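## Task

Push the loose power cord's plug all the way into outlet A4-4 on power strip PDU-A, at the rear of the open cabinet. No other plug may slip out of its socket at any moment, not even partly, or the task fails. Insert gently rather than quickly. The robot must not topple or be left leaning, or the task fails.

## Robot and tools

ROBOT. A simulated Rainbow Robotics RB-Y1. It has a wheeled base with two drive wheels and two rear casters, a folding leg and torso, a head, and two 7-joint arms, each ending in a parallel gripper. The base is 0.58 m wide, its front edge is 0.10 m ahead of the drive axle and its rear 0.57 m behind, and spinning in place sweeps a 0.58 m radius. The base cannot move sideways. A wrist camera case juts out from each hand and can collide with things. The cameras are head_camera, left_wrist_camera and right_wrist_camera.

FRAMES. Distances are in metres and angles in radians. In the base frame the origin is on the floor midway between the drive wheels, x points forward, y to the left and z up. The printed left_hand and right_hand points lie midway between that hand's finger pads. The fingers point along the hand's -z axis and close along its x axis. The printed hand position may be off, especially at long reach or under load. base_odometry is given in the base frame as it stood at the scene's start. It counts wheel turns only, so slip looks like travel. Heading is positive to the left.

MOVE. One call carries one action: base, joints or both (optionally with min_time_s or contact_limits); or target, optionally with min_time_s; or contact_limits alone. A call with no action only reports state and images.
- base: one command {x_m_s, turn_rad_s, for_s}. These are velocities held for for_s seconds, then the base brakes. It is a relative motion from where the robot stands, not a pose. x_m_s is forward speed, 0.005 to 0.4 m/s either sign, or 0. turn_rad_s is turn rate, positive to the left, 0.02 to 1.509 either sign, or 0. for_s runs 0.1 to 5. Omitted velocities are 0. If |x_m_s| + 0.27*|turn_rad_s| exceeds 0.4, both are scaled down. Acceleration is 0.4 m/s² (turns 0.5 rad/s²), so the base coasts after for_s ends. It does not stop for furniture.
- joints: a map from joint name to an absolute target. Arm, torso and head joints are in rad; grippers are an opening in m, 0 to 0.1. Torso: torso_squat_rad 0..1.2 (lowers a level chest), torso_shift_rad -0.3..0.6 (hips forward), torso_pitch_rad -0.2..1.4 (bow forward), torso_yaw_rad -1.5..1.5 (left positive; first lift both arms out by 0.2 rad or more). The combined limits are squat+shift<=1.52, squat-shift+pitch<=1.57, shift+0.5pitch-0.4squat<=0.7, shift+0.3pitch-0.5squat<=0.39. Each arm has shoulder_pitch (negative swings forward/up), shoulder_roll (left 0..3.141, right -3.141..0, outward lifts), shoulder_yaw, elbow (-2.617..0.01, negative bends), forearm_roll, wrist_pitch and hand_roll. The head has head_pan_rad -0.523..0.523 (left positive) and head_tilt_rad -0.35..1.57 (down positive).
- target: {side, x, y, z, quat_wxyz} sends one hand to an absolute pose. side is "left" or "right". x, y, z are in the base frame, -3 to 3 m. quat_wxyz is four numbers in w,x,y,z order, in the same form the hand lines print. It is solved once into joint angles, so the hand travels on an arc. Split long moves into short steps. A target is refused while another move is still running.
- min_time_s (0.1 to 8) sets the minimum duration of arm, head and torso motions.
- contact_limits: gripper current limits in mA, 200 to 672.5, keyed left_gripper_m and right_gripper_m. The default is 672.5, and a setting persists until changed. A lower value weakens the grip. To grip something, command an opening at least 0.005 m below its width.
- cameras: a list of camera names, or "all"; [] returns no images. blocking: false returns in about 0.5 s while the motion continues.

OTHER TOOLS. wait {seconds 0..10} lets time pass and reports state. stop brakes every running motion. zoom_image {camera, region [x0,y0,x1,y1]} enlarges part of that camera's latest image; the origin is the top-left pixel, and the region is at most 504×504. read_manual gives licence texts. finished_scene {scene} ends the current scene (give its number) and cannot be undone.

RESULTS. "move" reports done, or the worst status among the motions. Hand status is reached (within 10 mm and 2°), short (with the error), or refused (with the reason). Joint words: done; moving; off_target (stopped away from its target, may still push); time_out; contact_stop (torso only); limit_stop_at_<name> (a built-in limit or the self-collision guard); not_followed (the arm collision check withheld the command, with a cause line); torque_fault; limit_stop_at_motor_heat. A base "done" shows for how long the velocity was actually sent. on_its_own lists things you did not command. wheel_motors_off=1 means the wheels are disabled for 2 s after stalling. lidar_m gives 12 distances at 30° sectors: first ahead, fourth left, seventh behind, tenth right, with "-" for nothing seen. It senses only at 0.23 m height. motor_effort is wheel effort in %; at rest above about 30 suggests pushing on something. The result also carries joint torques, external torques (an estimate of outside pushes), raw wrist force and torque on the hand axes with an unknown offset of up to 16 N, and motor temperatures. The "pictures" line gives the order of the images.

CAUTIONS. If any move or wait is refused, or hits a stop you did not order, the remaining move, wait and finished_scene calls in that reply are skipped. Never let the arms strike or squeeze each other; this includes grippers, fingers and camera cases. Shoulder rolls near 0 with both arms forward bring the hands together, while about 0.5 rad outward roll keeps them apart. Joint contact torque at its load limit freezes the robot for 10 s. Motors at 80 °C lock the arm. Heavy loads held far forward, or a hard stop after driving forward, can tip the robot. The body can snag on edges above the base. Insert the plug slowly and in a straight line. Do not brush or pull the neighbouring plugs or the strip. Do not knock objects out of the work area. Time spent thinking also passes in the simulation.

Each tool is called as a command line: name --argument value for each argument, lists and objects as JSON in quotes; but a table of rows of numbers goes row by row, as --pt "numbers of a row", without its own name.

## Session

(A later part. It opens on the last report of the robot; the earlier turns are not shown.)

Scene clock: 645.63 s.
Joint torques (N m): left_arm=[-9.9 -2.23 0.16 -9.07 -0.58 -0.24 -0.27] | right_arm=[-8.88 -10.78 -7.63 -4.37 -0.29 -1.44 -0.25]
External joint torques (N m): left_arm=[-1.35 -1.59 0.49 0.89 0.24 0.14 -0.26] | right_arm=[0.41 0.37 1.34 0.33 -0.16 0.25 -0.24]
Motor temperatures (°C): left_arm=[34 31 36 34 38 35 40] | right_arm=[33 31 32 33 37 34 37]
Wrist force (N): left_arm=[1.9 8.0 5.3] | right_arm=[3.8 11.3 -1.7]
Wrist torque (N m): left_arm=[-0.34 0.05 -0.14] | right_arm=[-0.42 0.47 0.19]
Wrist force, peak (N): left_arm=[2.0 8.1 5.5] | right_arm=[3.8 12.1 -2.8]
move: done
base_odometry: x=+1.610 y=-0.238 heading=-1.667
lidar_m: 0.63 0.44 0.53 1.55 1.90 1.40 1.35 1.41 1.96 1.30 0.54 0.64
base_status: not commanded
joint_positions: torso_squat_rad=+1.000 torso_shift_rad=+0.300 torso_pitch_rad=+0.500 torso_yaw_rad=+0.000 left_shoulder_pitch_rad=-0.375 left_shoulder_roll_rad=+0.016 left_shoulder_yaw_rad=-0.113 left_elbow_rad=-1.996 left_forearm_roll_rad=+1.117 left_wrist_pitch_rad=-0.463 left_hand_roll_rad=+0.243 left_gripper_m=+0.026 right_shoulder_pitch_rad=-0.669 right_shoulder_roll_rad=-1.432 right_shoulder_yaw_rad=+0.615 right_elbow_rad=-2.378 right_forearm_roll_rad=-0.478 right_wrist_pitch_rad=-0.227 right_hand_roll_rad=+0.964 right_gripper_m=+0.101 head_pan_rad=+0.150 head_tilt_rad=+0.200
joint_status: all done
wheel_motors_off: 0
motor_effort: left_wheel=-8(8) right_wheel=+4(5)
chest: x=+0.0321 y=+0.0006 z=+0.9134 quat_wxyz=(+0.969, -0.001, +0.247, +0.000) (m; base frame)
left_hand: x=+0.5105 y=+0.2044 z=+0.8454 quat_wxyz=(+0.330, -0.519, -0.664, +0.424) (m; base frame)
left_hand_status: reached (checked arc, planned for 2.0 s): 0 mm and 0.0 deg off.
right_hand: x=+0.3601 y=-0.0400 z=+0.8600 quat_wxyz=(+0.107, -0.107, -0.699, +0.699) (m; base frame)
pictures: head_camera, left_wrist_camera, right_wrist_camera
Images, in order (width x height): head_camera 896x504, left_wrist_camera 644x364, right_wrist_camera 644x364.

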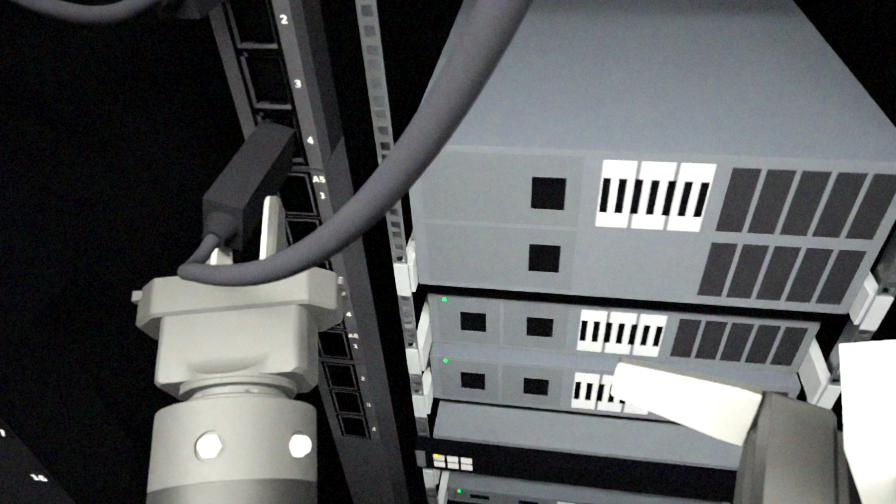

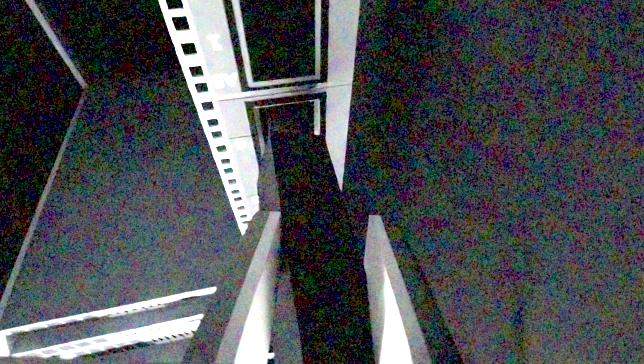

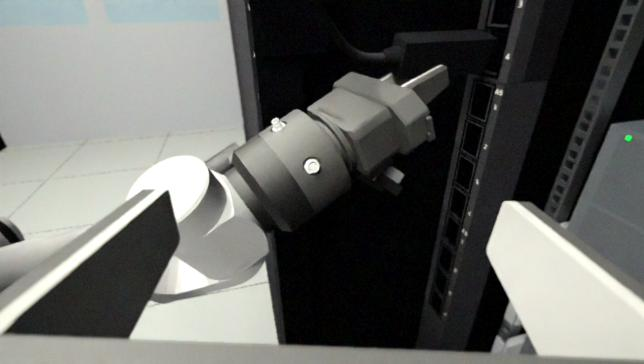

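move --target '{"side":"left","x":0.516,"y":0.2055,"z":0.8455,"quat_wxyz":[0.3300,-0.5190,-0.6641,0.4240]}' --min_time_s 1.5

zoom_image --camera "head_camera" --region '[240, 90, 320, 170]'

zoom_image --camera "left_wrist_camera" --region '[220, 0, 420, 200]'

zoom_image --camera "right_wrist_camera" --region '[460, 10, 540, 90]'

Scene clock: 676.97 s.
Joint torques (N m): left_arm=[-10.48 0.82 0.2 -8.97 -0.65 -0.28 0.57] | right_arm=[-8.59 -10.95 -7.58 -4.42 -0.21 -1.48 -0.32]
External joint torques (N m): left_arm=[-1.63 1.34 0.5 1 0.17 0.11 0.58] | right_arm=[0.7 0.2 1.39 0.27 -0.07 0.21 -0.31]
Motor temperatures (°C): left_arm=[34 31 36 34 38 35 40] | right_arm=[33 31 32 33 37 34 37]
Wrist force (N): left_arm=[1.8 8.1 5.1] | right_arm=[4.3 11.5 -2.6]
Wrist torque (N m): left_arm=[-0.35 0.03 -0.13] | right_arm=[-0.42 0.54 0.23]
Wrist force, peak (N): left_arm=[1.9 8.2 5.4] | right_arm=[4.2 12.3 -1.5]
move: done
base_odometry: x=+1.610 y=-0.238 heading=-1.667
lidar_m: 0.63 0.45 0.52 1.55 1.89 1.41 1.35 1.40 1.96 1.31 0.54 0.64
base_status: not commanded
joint_positions: torso_squat_rad=+1.000 torso_shift_rad=+0.300 torso_pitch_rad=+0.500 torso_yaw_rad=+0.000 left_shoulder_pitch_rad=-0.394 left_shoulder_roll_rad=+0.017 left_shoulder_yaw_rad=-0.102 left_elbow_rad=-1.979 left_forearm_roll_rad=+1.122 left_wrist_pitch_rad=-0.460 left_hand_roll_rad=+0.244 left_gripper_m=+0.026 right_shoulder_pitch_rad=-0.669 right_shoulder_roll_rad=-1.432 right_shoulder_yaw_rad=+0.615 right_elbow_rad=-2.378 right_forearm_roll_rad=-0.478 right_wrist_pitch_rad=-0.227 right_hand_roll_rad=+0.964 right_gripper_m=+0.101 head_pan_rad=+0.150 head_tilt_rad=+0.200
joint_status: all done
wheel_motors_off: 0
motor_effort: left_wheel=-8(8) right_wheel=+4(5)
chest: x=+0.0321 y=+0.0006 z=+0.9134 quat_wxyz=(+0.969, -0.001, +0.247, +0.000) (m; base frame)
left_hand: x=+0.5158 y=+0.2054 z=+0.8454 quat_wxyz=(+0.330, -0.519, -0.664, +0.424) (m; base frame)
left_hand_status: reached (checked arc, planned for 1.5 s): 0 mm and 0.0 deg off.
right_hand: x=+0.3601 y=-0.0400 z=+0.8600 quat_wxyz=(+0.107, -0.107, -0.699, +0.699) (m; base frame)
pictures: head_camera, left_wrist_camera, right_wrist_camera
Images, in order (width x height): head_camera 896x504, left_wrist_camera 644x364, right_wrist_camera 644x364.

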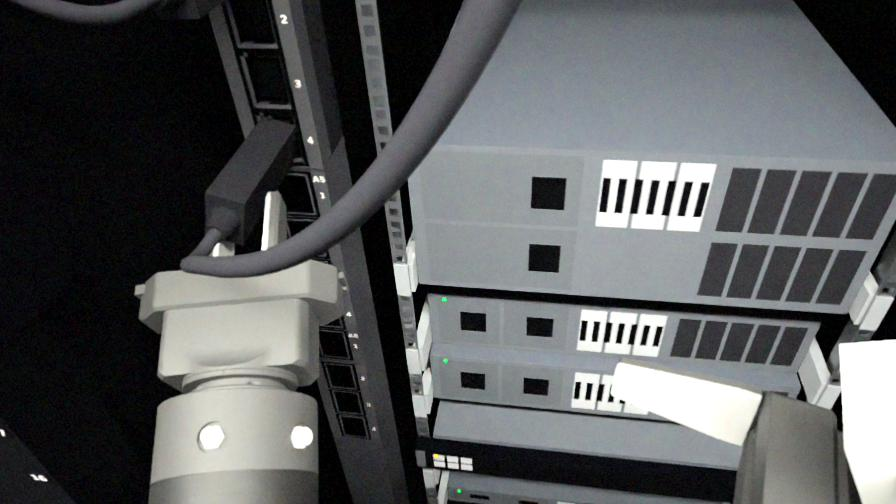

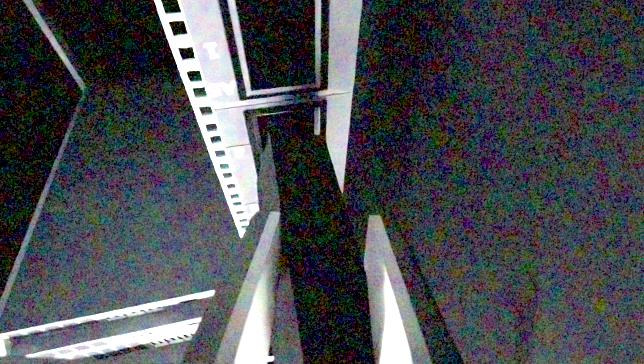

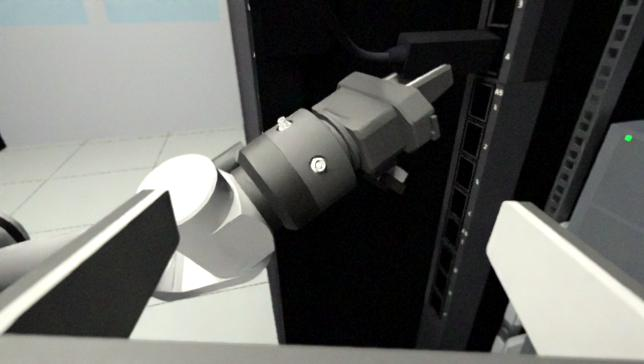

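Scaled by 6.300 from the camera's 896x504 image, which has a finer 1280x720 frame.

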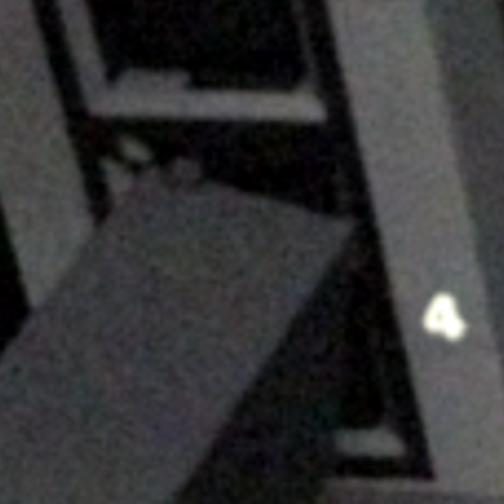

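Scaled by 2.520 from the camera's 644x364 image, which has a finer 1265x715 frame.

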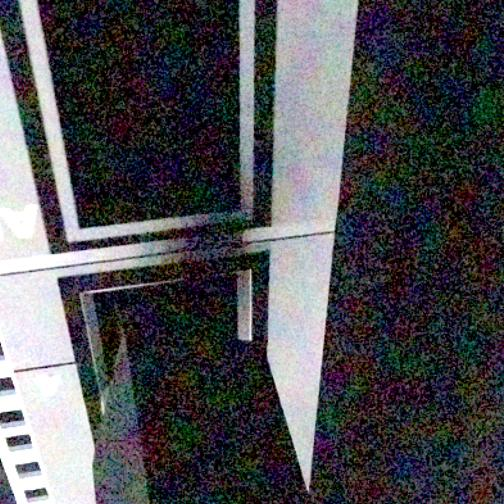

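Scaled by 6.300 from the camera's 644x364 image, which has a finer 1265x715 frame.

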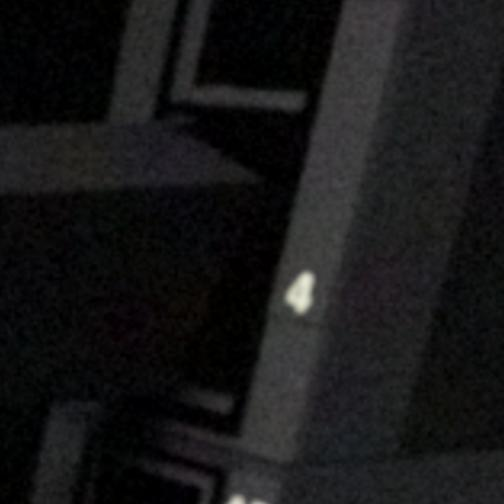

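move --target '{"side":"left","x":0.517,"y":0.208,"z":0.8475,"quat_wxyz":[0.3300,-0.5190,-0.6641,0.4240]}' --min_time_s 1.5

zoom_image --camera "head_camera" --region '[240, 90, 320, 170]'

zoom_image --camera "left_wrist_camera" --region '[220, 0, 420, 200]'

zoom_image --camera "right_wrist_camera" --region '[460, 10, 540, 90]'

Scene clock: 683.73 s.
Joint torques (N m): left_arm=[-10.72 -2.19 0.13 -10.16 -0.55 -0.3 -0.3] | right_arm=[-8.8 -11.01 -7.74 -4.33 -0.24 -1.43 -0.26]
External joint torques (N m): left_arm=[-1.82 -1.78 0.42 -0.19 0.26 0.07 -0.29] | right_arm=[0.49 0.14 1.23 0.37 -0.11 0.25 -0.25]
Motor temperatures (°C): left_arm=[34 31 36 34 38 35 40] | right_arm=[33 31 32 33 37 34 37]
Wrist force (N): left_arm=[1.9 8.1 5.3] | right_arm=[4.0 11.6 -2.8]
Wrist torque (N m): left_arm=[-0.35 0.03 -0.13] | right_arm=[-0.43 0.49 0.24]
Wrist force, peak (N): left_arm=[2.0 8.1 5.4] | right_arm=[4.2 11.9 -2.4]
move: done
base_odometry: x=+1.610 y=-0.238 heading=-1.667
lidar_m: 0.62 0.44 0.52 1.54 1.89 1.40 1.34 1.40 1.96 1.32 0.54 0.64
base_status: not commanded
joint_positions: torso_squat_rad=+1.000 torso_shift_rad=+0.300 torso_pitch_rad=+0.500 torso_yaw_rad=+0.000 left_shoulder_pitch_rad=-0.397 left_shoulder_roll_rad=+0.017 left_shoulder_yaw_rad=-0.091 left_elbow_rad=-1.983 left_forearm_roll_rad=+1.130 left_wrist_pitch_rad=-0.449 left_hand_roll_rad=+0.239 left_gripper_m=+0.026 right_shoulder_pitch_rad=-0.669 right_shoulder_roll_rad=-1.432 right_shoulder_yaw_rad=+0.615 right_elbow_rad=-2.378 right_forearm_roll_rad=-0.478 right_wrist_pitch_rad=-0.227 right_hand_roll_rad=+0.964 right_gripper_m=+0.101 head_pan_rad=+0.150 head_tilt_rad=+0.200
joint_status: all done
wheel_motors_off: 0
motor_effort: left_wheel=-8(8) right_wheel=+4(5)
chest: x=+0.0321 y=+0.0006 z=+0.9134 quat_wxyz=(+0.969, -0.001, +0.247, +0.000) (m; base frame)
left_hand: x=+0.5169 y=+0.2080 z=+0.8472 quat_wxyz=(+0.330, -0.519, -0.664, +0.424) (m; base frame)
left_hand_status: reached (checked arc, planned for 1.5 s): 0 mm and 0.0 deg off.
right_hand: x=+0.3601 y=-0.0400 z=+0.8600 quat_wxyz=(+0.107, -0.107, -0.699, +0.699) (m; base frame)
pictures: head_camera, left_wrist_camera, right_wrist_camera
Images, in order (width x height): head_camera 896x504, left_wrist_camera 644x364, right_wrist_camera 644x364.

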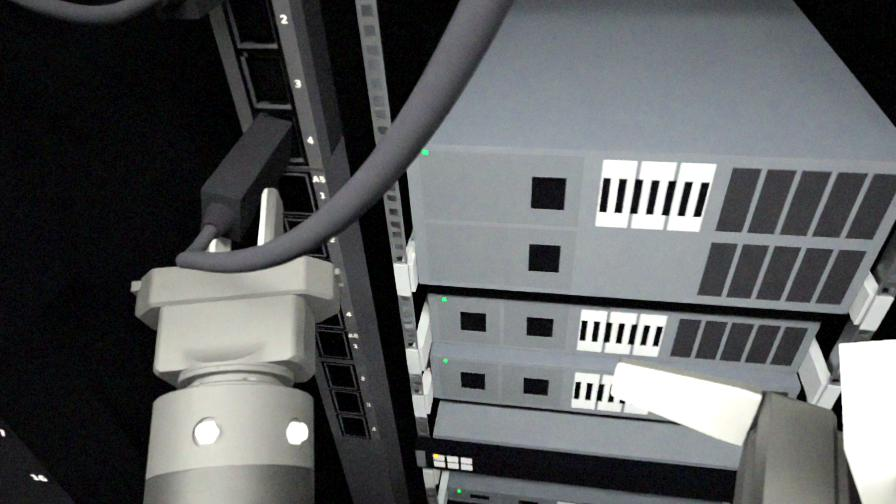

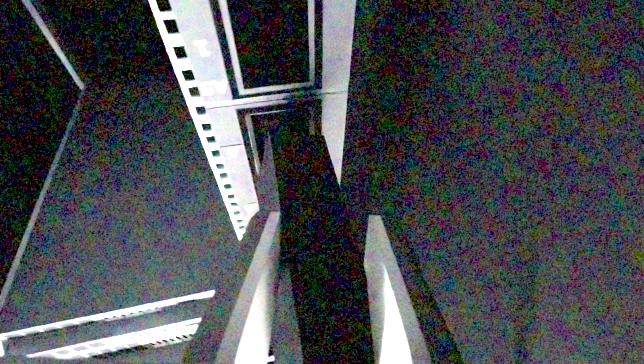

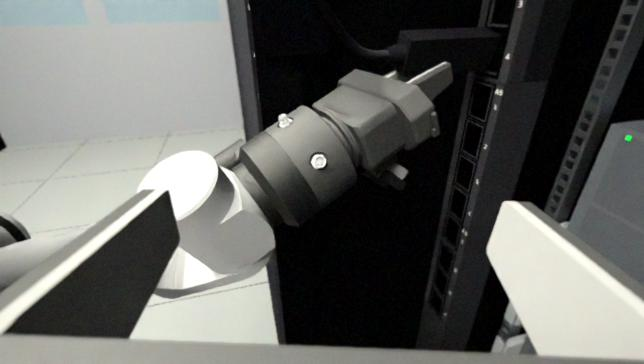

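Scaled by 6.300 from the camera's 896x504 image, which has a finer 1280x720 frame.

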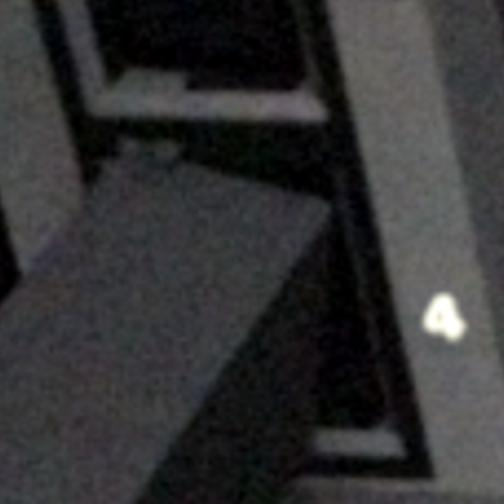

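Scaled by 2.520 from the camera's 644x364 image, which has a finer 1265x715 frame.

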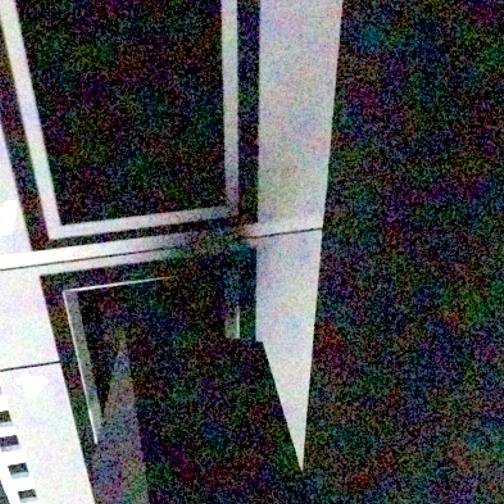

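Scaled by 6.300 from the camera's 644x364 image, which has a finer 1265x715 frame.

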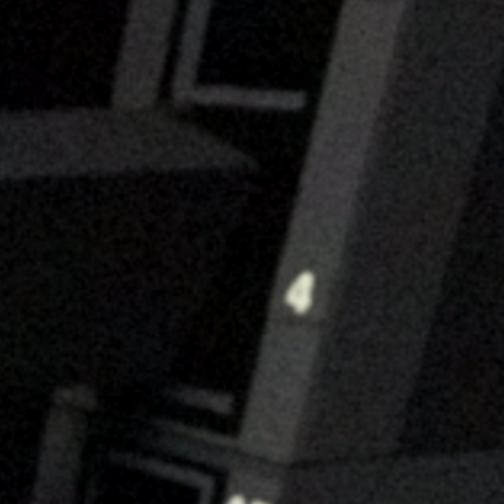

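move --target '{"side":"left","x":0.512,"y":0.206,"z":0.8475,"quat_wxyz":[0.3027,-0.5442,-0.6386,0.4513]}' --min_time_s 2

zoom_image --camera "head_camera" --region '[230, 80, 330, 180]'

zoom_image --camera "left_wrist_camera" --region '[220, 0, 420, 200]'

zoom_image --camera "right_wrist_camera" --region '[440, 0, 540, 100]'

Scene clock: 712.37 s.
Joint torques (N m): left_arm=[-7.78 -2.23 -2.16 -10.15 -0.87 -0.55 0.41] | right_arm=[-8.69 -10.94 -7.93 -4.4 -0.28 -1.45 -0.36]
External joint torques (N m): left_arm=[0.95 -1.42 -1.67 -0.23 -0.01 -0.3 0.41] | right_arm=[0.6 0.21 1.04 0.29 -0.14 0.24 -0.35]
Motor temperatures (°C): left_arm=[34 31 36 34 38 35 40] | right_arm=[33 31 32 33 37 34 37]
Wrist force (N): left_arm=[2.7 8.0 5.2] | right_arm=[4.4 11.0 -2.2]
Wrist torque (N m): left_arm=[-0.35 0.09 -0.13] | right_arm=[-0.37 0.52 0.24]
Wrist force, peak (N): left_arm=[2.0 8.4 5.4] | right_arm=[4.7 12.1 -2.3]
move: done
base_odometry: x=+1.610 y=-0.238 heading=-1.667
lidar_m: 0.63 0.44 0.53 1.55 1.90 1.41 1.35 1.40 1.96 1.31 0.53 0.63
base_status: not commanded
joint_positions: torso_squat_rad=+1.000 torso_shift_rad=+0.300 torso_pitch_rad=+0.500 torso_yaw_rad=+0.000 left_shoulder_pitch_rad=-0.387 left_shoulder_roll_rad=+0.000 left_shoulder_yaw_rad=-0.112 left_elbow_rad=-2.000 left_forearm_roll_rad=+1.171 left_wrist_pitch_rad=-0.475 left_hand_roll_rad=+0.275 left_gripper_m=+0.026 right_shoulder_pitch_rad=-0.669 right_shoulder_roll_rad=-1.432 right_shoulder_yaw_rad=+0.615 right_elbow_rad=-2.378 right_forearm_roll_rad=-0.478 right_wrist_pitch_rad=-0.227 right_hand_roll_rad=+0.964 right_gripper_m=+0.101 head_pan_rad=+0.150 head_tilt_rad=+0.200
joint_status: all done
wheel_motors_off: 0
motor_effort: left_wheel=-8(8) right_wheel=+4(5)
chest: x=+0.0321 y=+0.0006 z=+0.9134 quat_wxyz=(+0.969, -0.001, +0.247, +0.000) (m; base frame)
left_hand: x=+0.5123 y=+0.2062 z=+0.8473 quat_wxyz=(+0.303, -0.544, -0.639, +0.450) (m; base frame)
left_hand_status: reached (checked arc, planned for 2.0 s): 0 mm and 0.2 deg off.
right_hand: x=+0.3601 y=-0.0400 z=+0.8600 quat_wxyz=(+0.107, -0.107, -0.699, +0.699) (m; base frame)
pictures: head_camera, left_wrist_camera, right_wrist_camera
Images, in order (width x height): head_camera 896x504, left_wrist_camera 644x364, right_wrist_camera 644x364.

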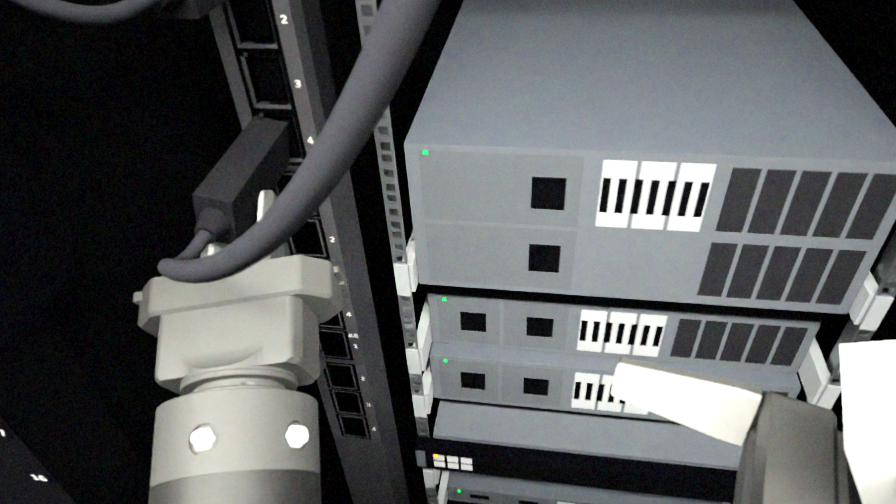

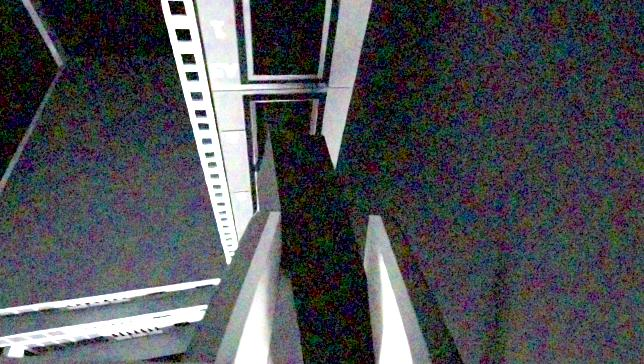

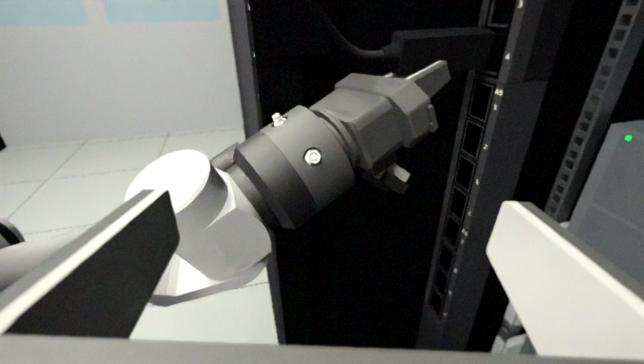

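Scaled by 5.040 from the camera's 896x504 image, which has a finer 1280x720 frame.

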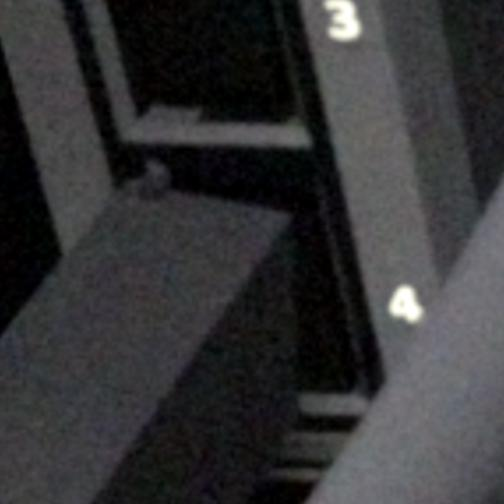

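Scaled by 2.520 from the camera's 644x364 image, which has a finer 1265x715 frame.

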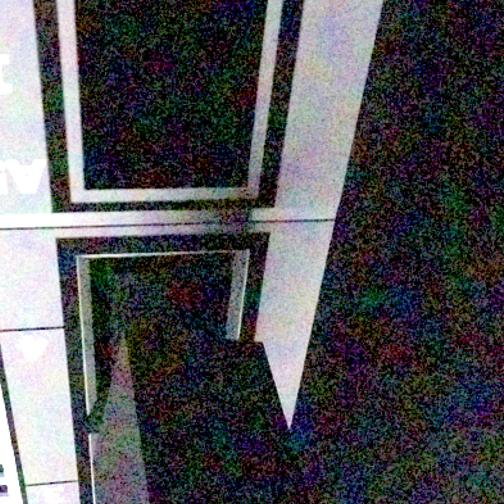

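Scaled by 5.040 from the camera's 644x364 image, which has a finer 1265x715 frame.

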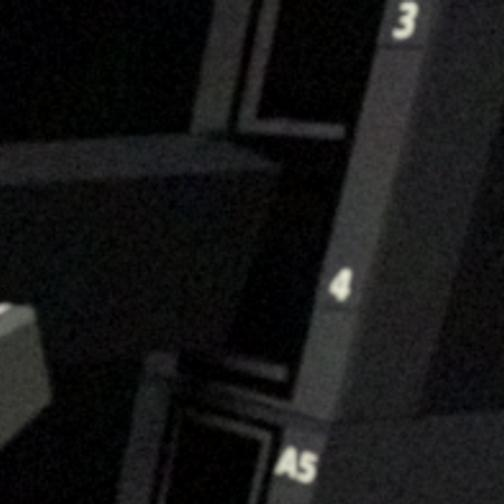

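move --target '{"side":"left","x":0.512,"y":0.203,"z":0.848,"quat_wxyz":[0.2665,-0.5628,-0.6077,0.4921]}' --min_time_s 2

zoom_image --camera "head_camera" --region '[230, 80, 330, 180]'

zoom_image --camera "left_wrist_camera" --region '[220, 0, 420, 200]'

zoom_image --camera "right_wrist_camera" --region '[440, 0, 540, 100]'

Scene clock: 738.07 s.
Joint torques (N m): left_arm=[-10.42 -2.71 -2.25 -10.03 -0.88 -0.42 -0.19] | right_arm=[-8.55 -11.02 -7.61 -4.38 -0.24 -1.44 -0.25]
External joint torques (N m): left_arm=[-1.47 -1.53 -1.71 -0.24 0.14 -0.49 -0.19] | right_arm=[0.74 0.13 1.36 0.31 -0.1 0.25 -0.24]
Motor temperatures (°C): left_arm=[34 31 36 34 38 35 40] | right_arm=[33 31 32 33 37 34 37]
Wrist force (N): left_arm=[3.6 8.0 5.0] | right_arm=[4.1 11.7 -2.3]
Wrist torque (N m): left_arm=[-0.36 0.13 -0.13] | right_arm=[-0.44 0.49 0.22]
Wrist force, peak (N): left_arm=[2.7 8.3 5.3] | right_arm=[4.1 12.0 -2.6]
move: done
base_odometry: x=+1.610 y=-0.238 heading=-1.667
lidar_m: 0.62 0.45 0.52 1.54 1.88 1.40 1.35 1.41 1.96 1.31 0.54 0.64
base_status: not commanded
joint_positions: torso_squat_rad=+1.000 torso_shift_rad=+0.300 torso_pitch_rad=+0.500 torso_yaw_rad=+0.000 left_shoulder_pitch_rad=-0.408 left_shoulder_roll_rad=+0.000 left_shoulder_yaw_rad=-0.162 left_elbow_rad=-2.012 left_forearm_roll_rad=+1.314 left_wrist_pitch_rad=-0.561 left_hand_roll_rad=+0.227 left_gripper_m=+0.026 right_shoulder_pitch_rad=-0.669 right_shoulder_roll_rad=-1.432 right_shoulder_yaw_rad=+0.615 right_elbow_rad=-2.378 right_forearm_roll_rad=-0.478 right_wrist_pitch_rad=-0.227 right_hand_roll_rad=+0.964 right_gripper_m=+0.101 head_pan_rad=+0.150 head_tilt_rad=+0.200
joint_status: all done
wheel_motors_off: 0
motor_effort: left_wheel=-8(8) right_wheel=+4(5)
chest: x=+0.0321 y=+0.0006 z=+0.9134 quat_wxyz=(+0.969, -0.001, +0.247, +0.000) (m; base frame)
left_hand: x=+0.5120 y=+0.2031 z=+0.8476 quat_wxyz=(+0.267, -0.563, -0.608, +0.491) (m; base frame)
left_hand_status: reached (checked arc, planned for 2.0 s): 0 mm and 0.1 deg off.
right_hand: x=+0.3601 y=-0.0400 z=+0.8600 quat_wxyz=(+0.107, -0.107, -0.699, +0.699) (m; base frame)
pictures: head_camera, left_wrist_camera, right_wrist_camera
Images, in order (width x height): head_camera 896x504, left_wrist_camera 644x364, right_wrist_camera 644x364.

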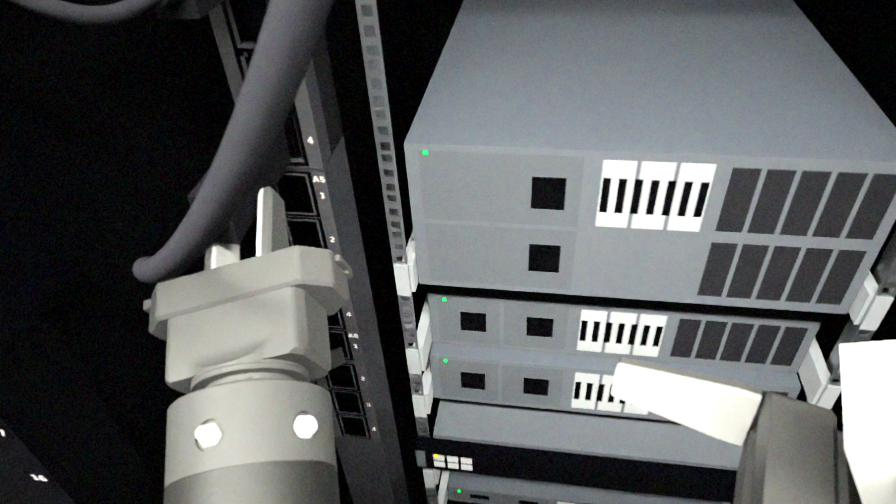

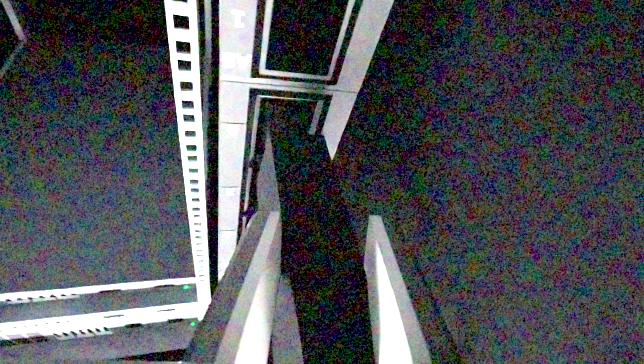

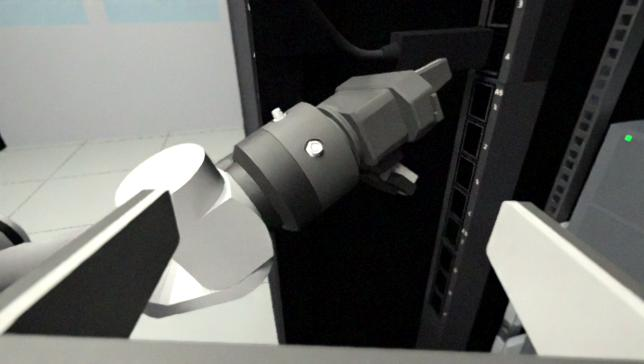

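Scaled by 5.040 from the camera's 896x504 image, which has a finer 1280x720 frame.

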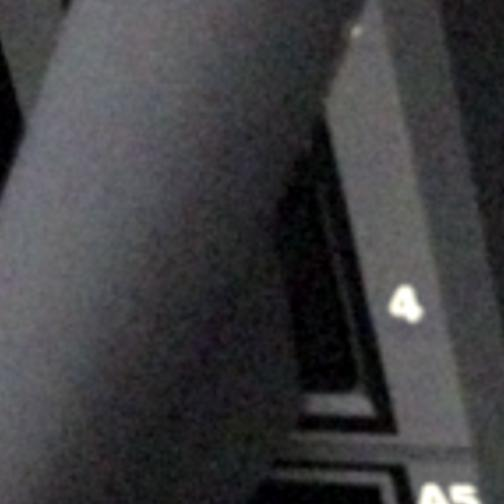

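Scaled by 2.520 from the camera's 644x364 image, which has a finer 1265x715 frame.

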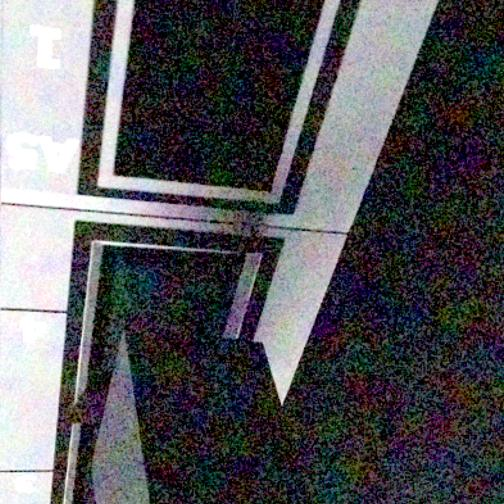

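Scaled by 5.040 from the camera's 644x364 image, which has a finer 1265x715 frame.

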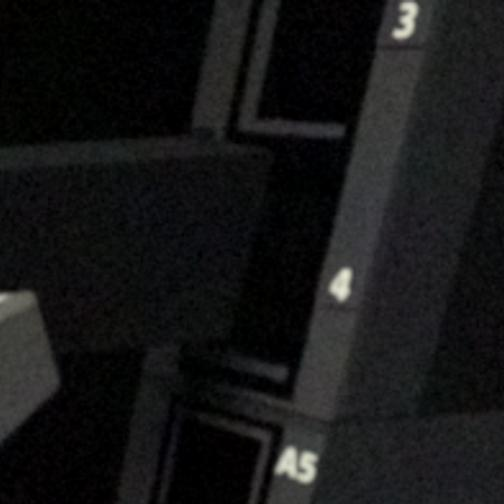

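move --target '{"side":"left","x":0.517,"y":0.203,"z":0.8435,"quat_wxyz":[0.2665,-0.5628,-0.6077,0.4921]}' --min_time_s 2

zoom_image --camera "left_wrist_camera" --region '[220, 0, 420, 200]'

zoom_image --camera "right_wrist_camera" --region '[440, 0, 540, 100]'

Scene clock: 791.93 s.
Joint torques (N m): left_arm=[-11.2 -0.17 -0.43 -8.66 -1.28 -0.59 0.43] | right_arm=[-8.72 -10.93 -7.6 -4.34 -0.31 -1.47 -0.28]
External joint torques (N m): left_arm=[-1.99 0.9 0.04 1.15 -0.25 -0.64 0.43] | right_arm=[0.57 0.22 1.37 0.36 -0.17 0.22 -0.27]
Motor temperatures (°C): left_arm=[34 31 36 34 38 35 40] | right_arm=[33 31 32 33 37 34 37]
Wrist force (N): left_arm=[3.5 8.3 5.0] | right_arm=[4.5 11.4 -1.6]
Wrist torque (N m): left_arm=[-0.38 0.11 -0.13] | right_arm=[-0.45 0.53 0.26]
Wrist force, peak (N): left_arm=[3.7 8.2 5.0] | right_arm=[3.9 12.2 -2.5]
move: done
base_odometry: x=+1.610 y=-0.238 heading=-1.667
lidar_m: 0.63 0.44 0.52 1.54 1.89 1.40 1.35 1.40 1.96 1.30 0.55 0.64
base_status: not commanded
joint_positions: torso_squat_rad=+1.000 torso_shift_rad=+0.300 torso_pitch_rad=+0.500 torso_yaw_rad=+0.000 left_shoulder_pitch_rad=-0.423 left_shoulder_roll_rad=+0.006 left_shoulder_yaw_rad=-0.158 left_elbow_rad=-1.984 left_forearm_roll_rad=+1.307 left_wrist_pitch_rad=-0.570 left_hand_roll_rad=+0.246 left_gripper_m=+0.026 right_shoulder_pitch_rad=-0.669 right_shoulder_roll_rad=-1.432 right_shoulder_yaw_rad=+0.615 right_elbow_rad=-2.378 right_forearm_roll_rad=-0.478 right_wrist_pitch_rad=-0.227 right_hand_roll_rad=+0.964 right_gripper_m=+0.101 head_pan_rad=+0.150 head_tilt_rad=+0.200
joint_status: all done
wheel_motors_off: 0
motor_effort: left_wheel=-8(8) right_wheel=+4(5)
chest: x=+0.0321 y=+0.0006 z=+0.9134 quat_wxyz=(+0.969, -0.001, +0.247, +0.000) (m; base frame)
left_hand: x=+0.5168 y=+0.2030 z=+0.8434 quat_wxyz=(+0.267, -0.563, -0.608, +0.493) (m; base frame)
left_hand_status: reached (checked arc, planned for 2.0 s): 0 mm and 0.1 deg off.
right_hand: x=+0.3601 y=-0.0400 z=+0.8600 quat_wxyz=(+0.107, -0.107, -0.699, +0.699) (m; base frame)
pictures: head_camera, left_wrist_camera, right_wrist_camera
Images, in order (width x height): head_camera 896x504, left_wrist_camera 644x364, right_wrist_camera 644x364.

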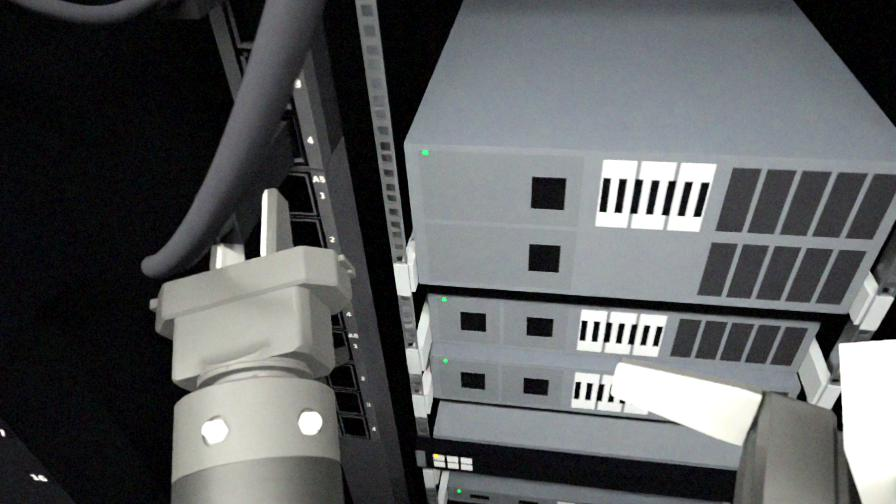

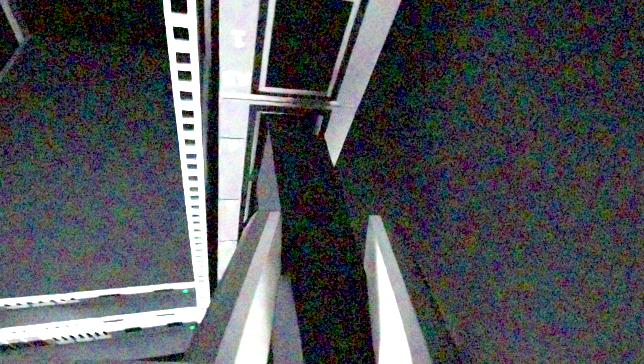

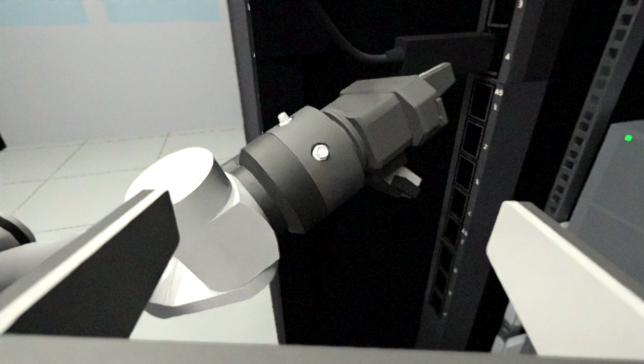

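Scaled by 2.520 from the camera's 644x364 image, which has a finer 1265x715 frame.

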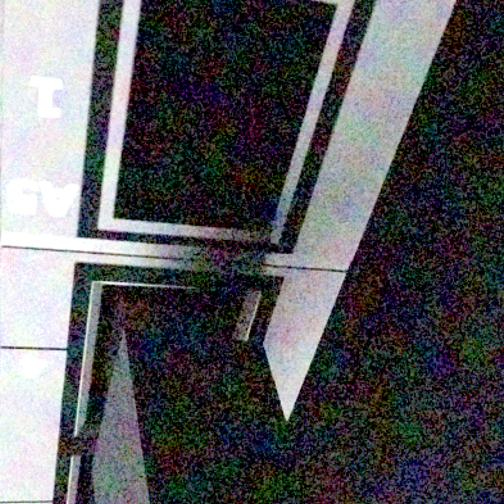

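Scaled by 5.040 from the camera's 644x364 image, which has a finer 1265x715 frame.

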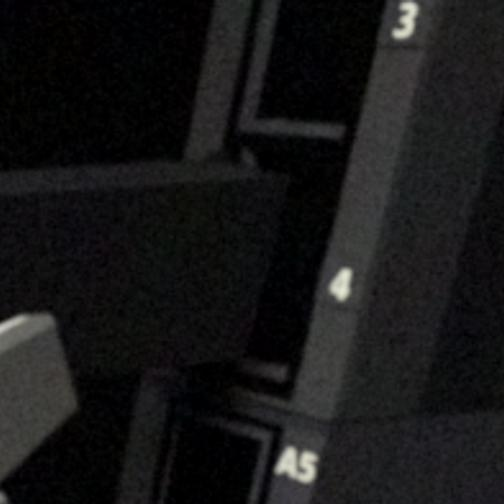

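move --target '{"side":"left","x":0.522,"y":0.2025,"z":0.8435,"quat_wxyz":[0.2665,-0.5628,-0.6077,0.4921]}' --min_time_s 2

zoom_image --camera "left_wrist_camera" --region '[220, 0, 420, 200]'

zoom_image --camera "right_wrist_camera" --region '[440, 0, 540, 100]'

Scene clock: 799.70 s.
Joint torques (N m): left_arm=[-10.8 0.36 0.04 -8.6 -1 -0.44 0.34] | right_arm=[-8.54 -10.78 -7.83 -4.43 -0.35 -1.48 -0.29]
External joint torques (N m): left_arm=[-1.28 1.37 0.5 1.21 0.03 -0.48 0.34] | right_arm=[0.75 0.37 1.14 0.26 -0.21 0.21 -0.28]
Motor temperatures (°C): left_arm=[34 31 36 34 38 35 40] | right_arm=[33 31 32 33 37 34 37]
Wrist force (N): left_arm=[3.6 7.9 4.8] | right_arm=[3.9 11.3 -2.4]
Wrist torque (N m): left_arm=[-0.34 0.13 -0.13] | right_arm=[-0.40 0.47 0.23]
Wrist force, peak (N): left_arm=[3.9 8.1 5.0] | right_arm=[3.8 12.2 -2.3]
move: done
base_odometry: x=+1.610 y=-0.238 heading=-1.667
lidar_m: 0.63 0.44 0.52 1.54 1.89 1.40 1.35 1.41 1.97 1.30 0.53 0.64
base_status: not commanded
joint_positions: torso_squat_rad=+1.000 torso_shift_rad=+0.300 torso_pitch_rad=+0.500 torso_yaw_rad=+0.000 left_shoulder_pitch_rad=-0.442 left_shoulder_roll_rad=+0.007 left_shoulder_yaw_rad=-0.151 left_elbow_rad=-1.965 left_forearm_roll_rad=+1.308 left_wrist_pitch_rad=-0.571 left_hand_roll_rad=+0.248 left_gripper_m=+0.026 right_shoulder_pitch_rad=-0.669 right_shoulder_roll_rad=-1.432 right_shoulder_yaw_rad=+0.615 right_elbow_rad=-2.378 right_forearm_roll_rad=-0.478 right_wrist_pitch_rad=-0.227 right_hand_roll_rad=+0.964 right_gripper_m=+0.101 head_pan_rad=+0.150 head_tilt_rad=+0.200
joint_status: all done
wheel_motors_off: 0
motor_effort: left_wheel=-8(8) right_wheel=+4(5)
chest: x=+0.0321 y=+0.0006 z=+0.9134 quat_wxyz=(+0.969, -0.001, +0.247, +0.000) (m; base frame)
left_hand: x=+0.5218 y=+0.2024 z=+0.8434 quat_wxyz=(+0.267, -0.563, -0.608, +0.493) (m; base frame)
left_hand_status: reached (checked arc, planned for 2.0 s): 0 mm and 0.0 deg off.
right_hand: x=+0.3601 y=-0.0400 z=+0.8600 quat_wxyz=(+0.107, -0.107, -0.699, +0.699) (m; base frame)
pictures: head_camera, left_wrist_camera, right_wrist_camera
Images, in order (width x height): head_camera 896x504, left_wrist_camera 644x364, right_wrist_camera 644x364.

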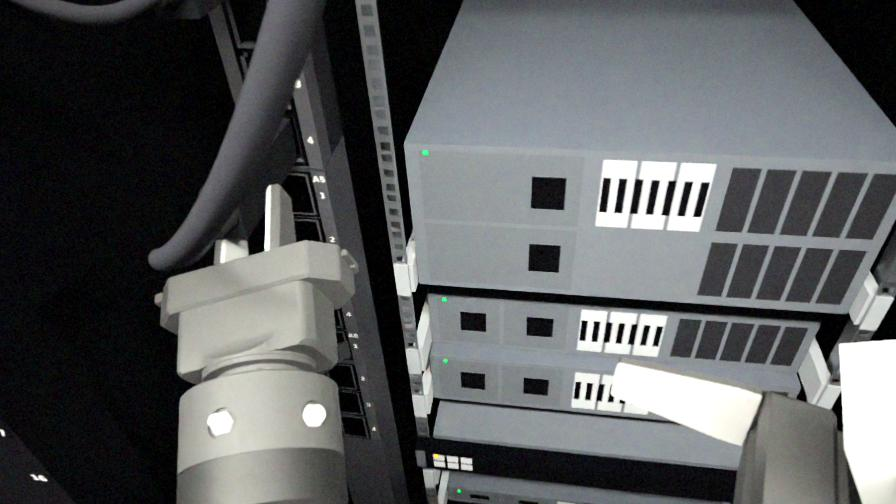

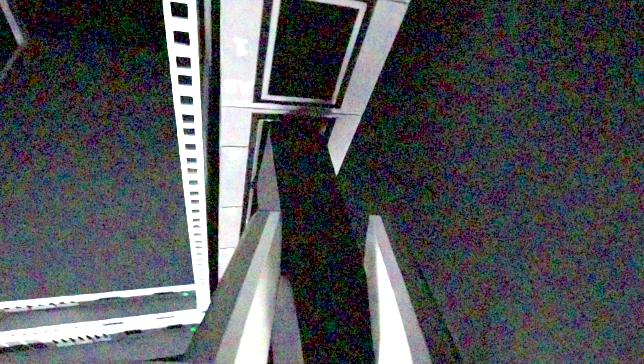

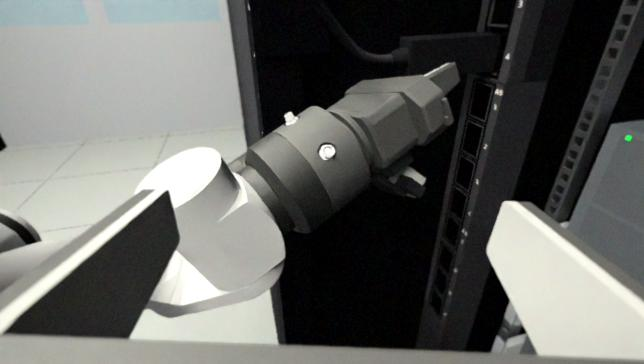

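Scaled by 2.520 from the camera's 644x364 image, which has a finer 1265x715 frame.

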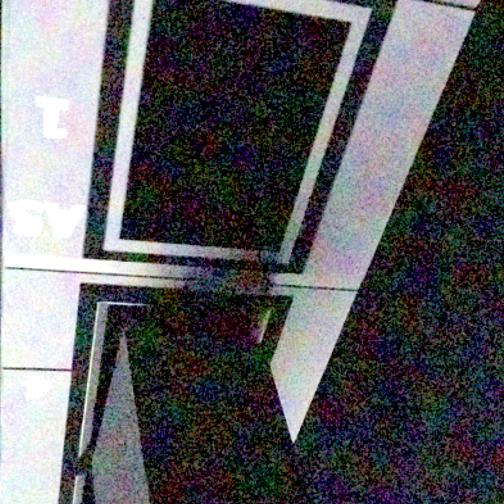

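Scaled by 5.040 from the camera's 644x364 image, which has a finer 1265x715 frame.

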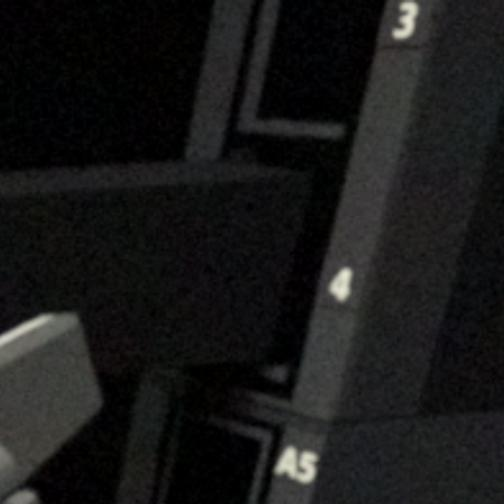

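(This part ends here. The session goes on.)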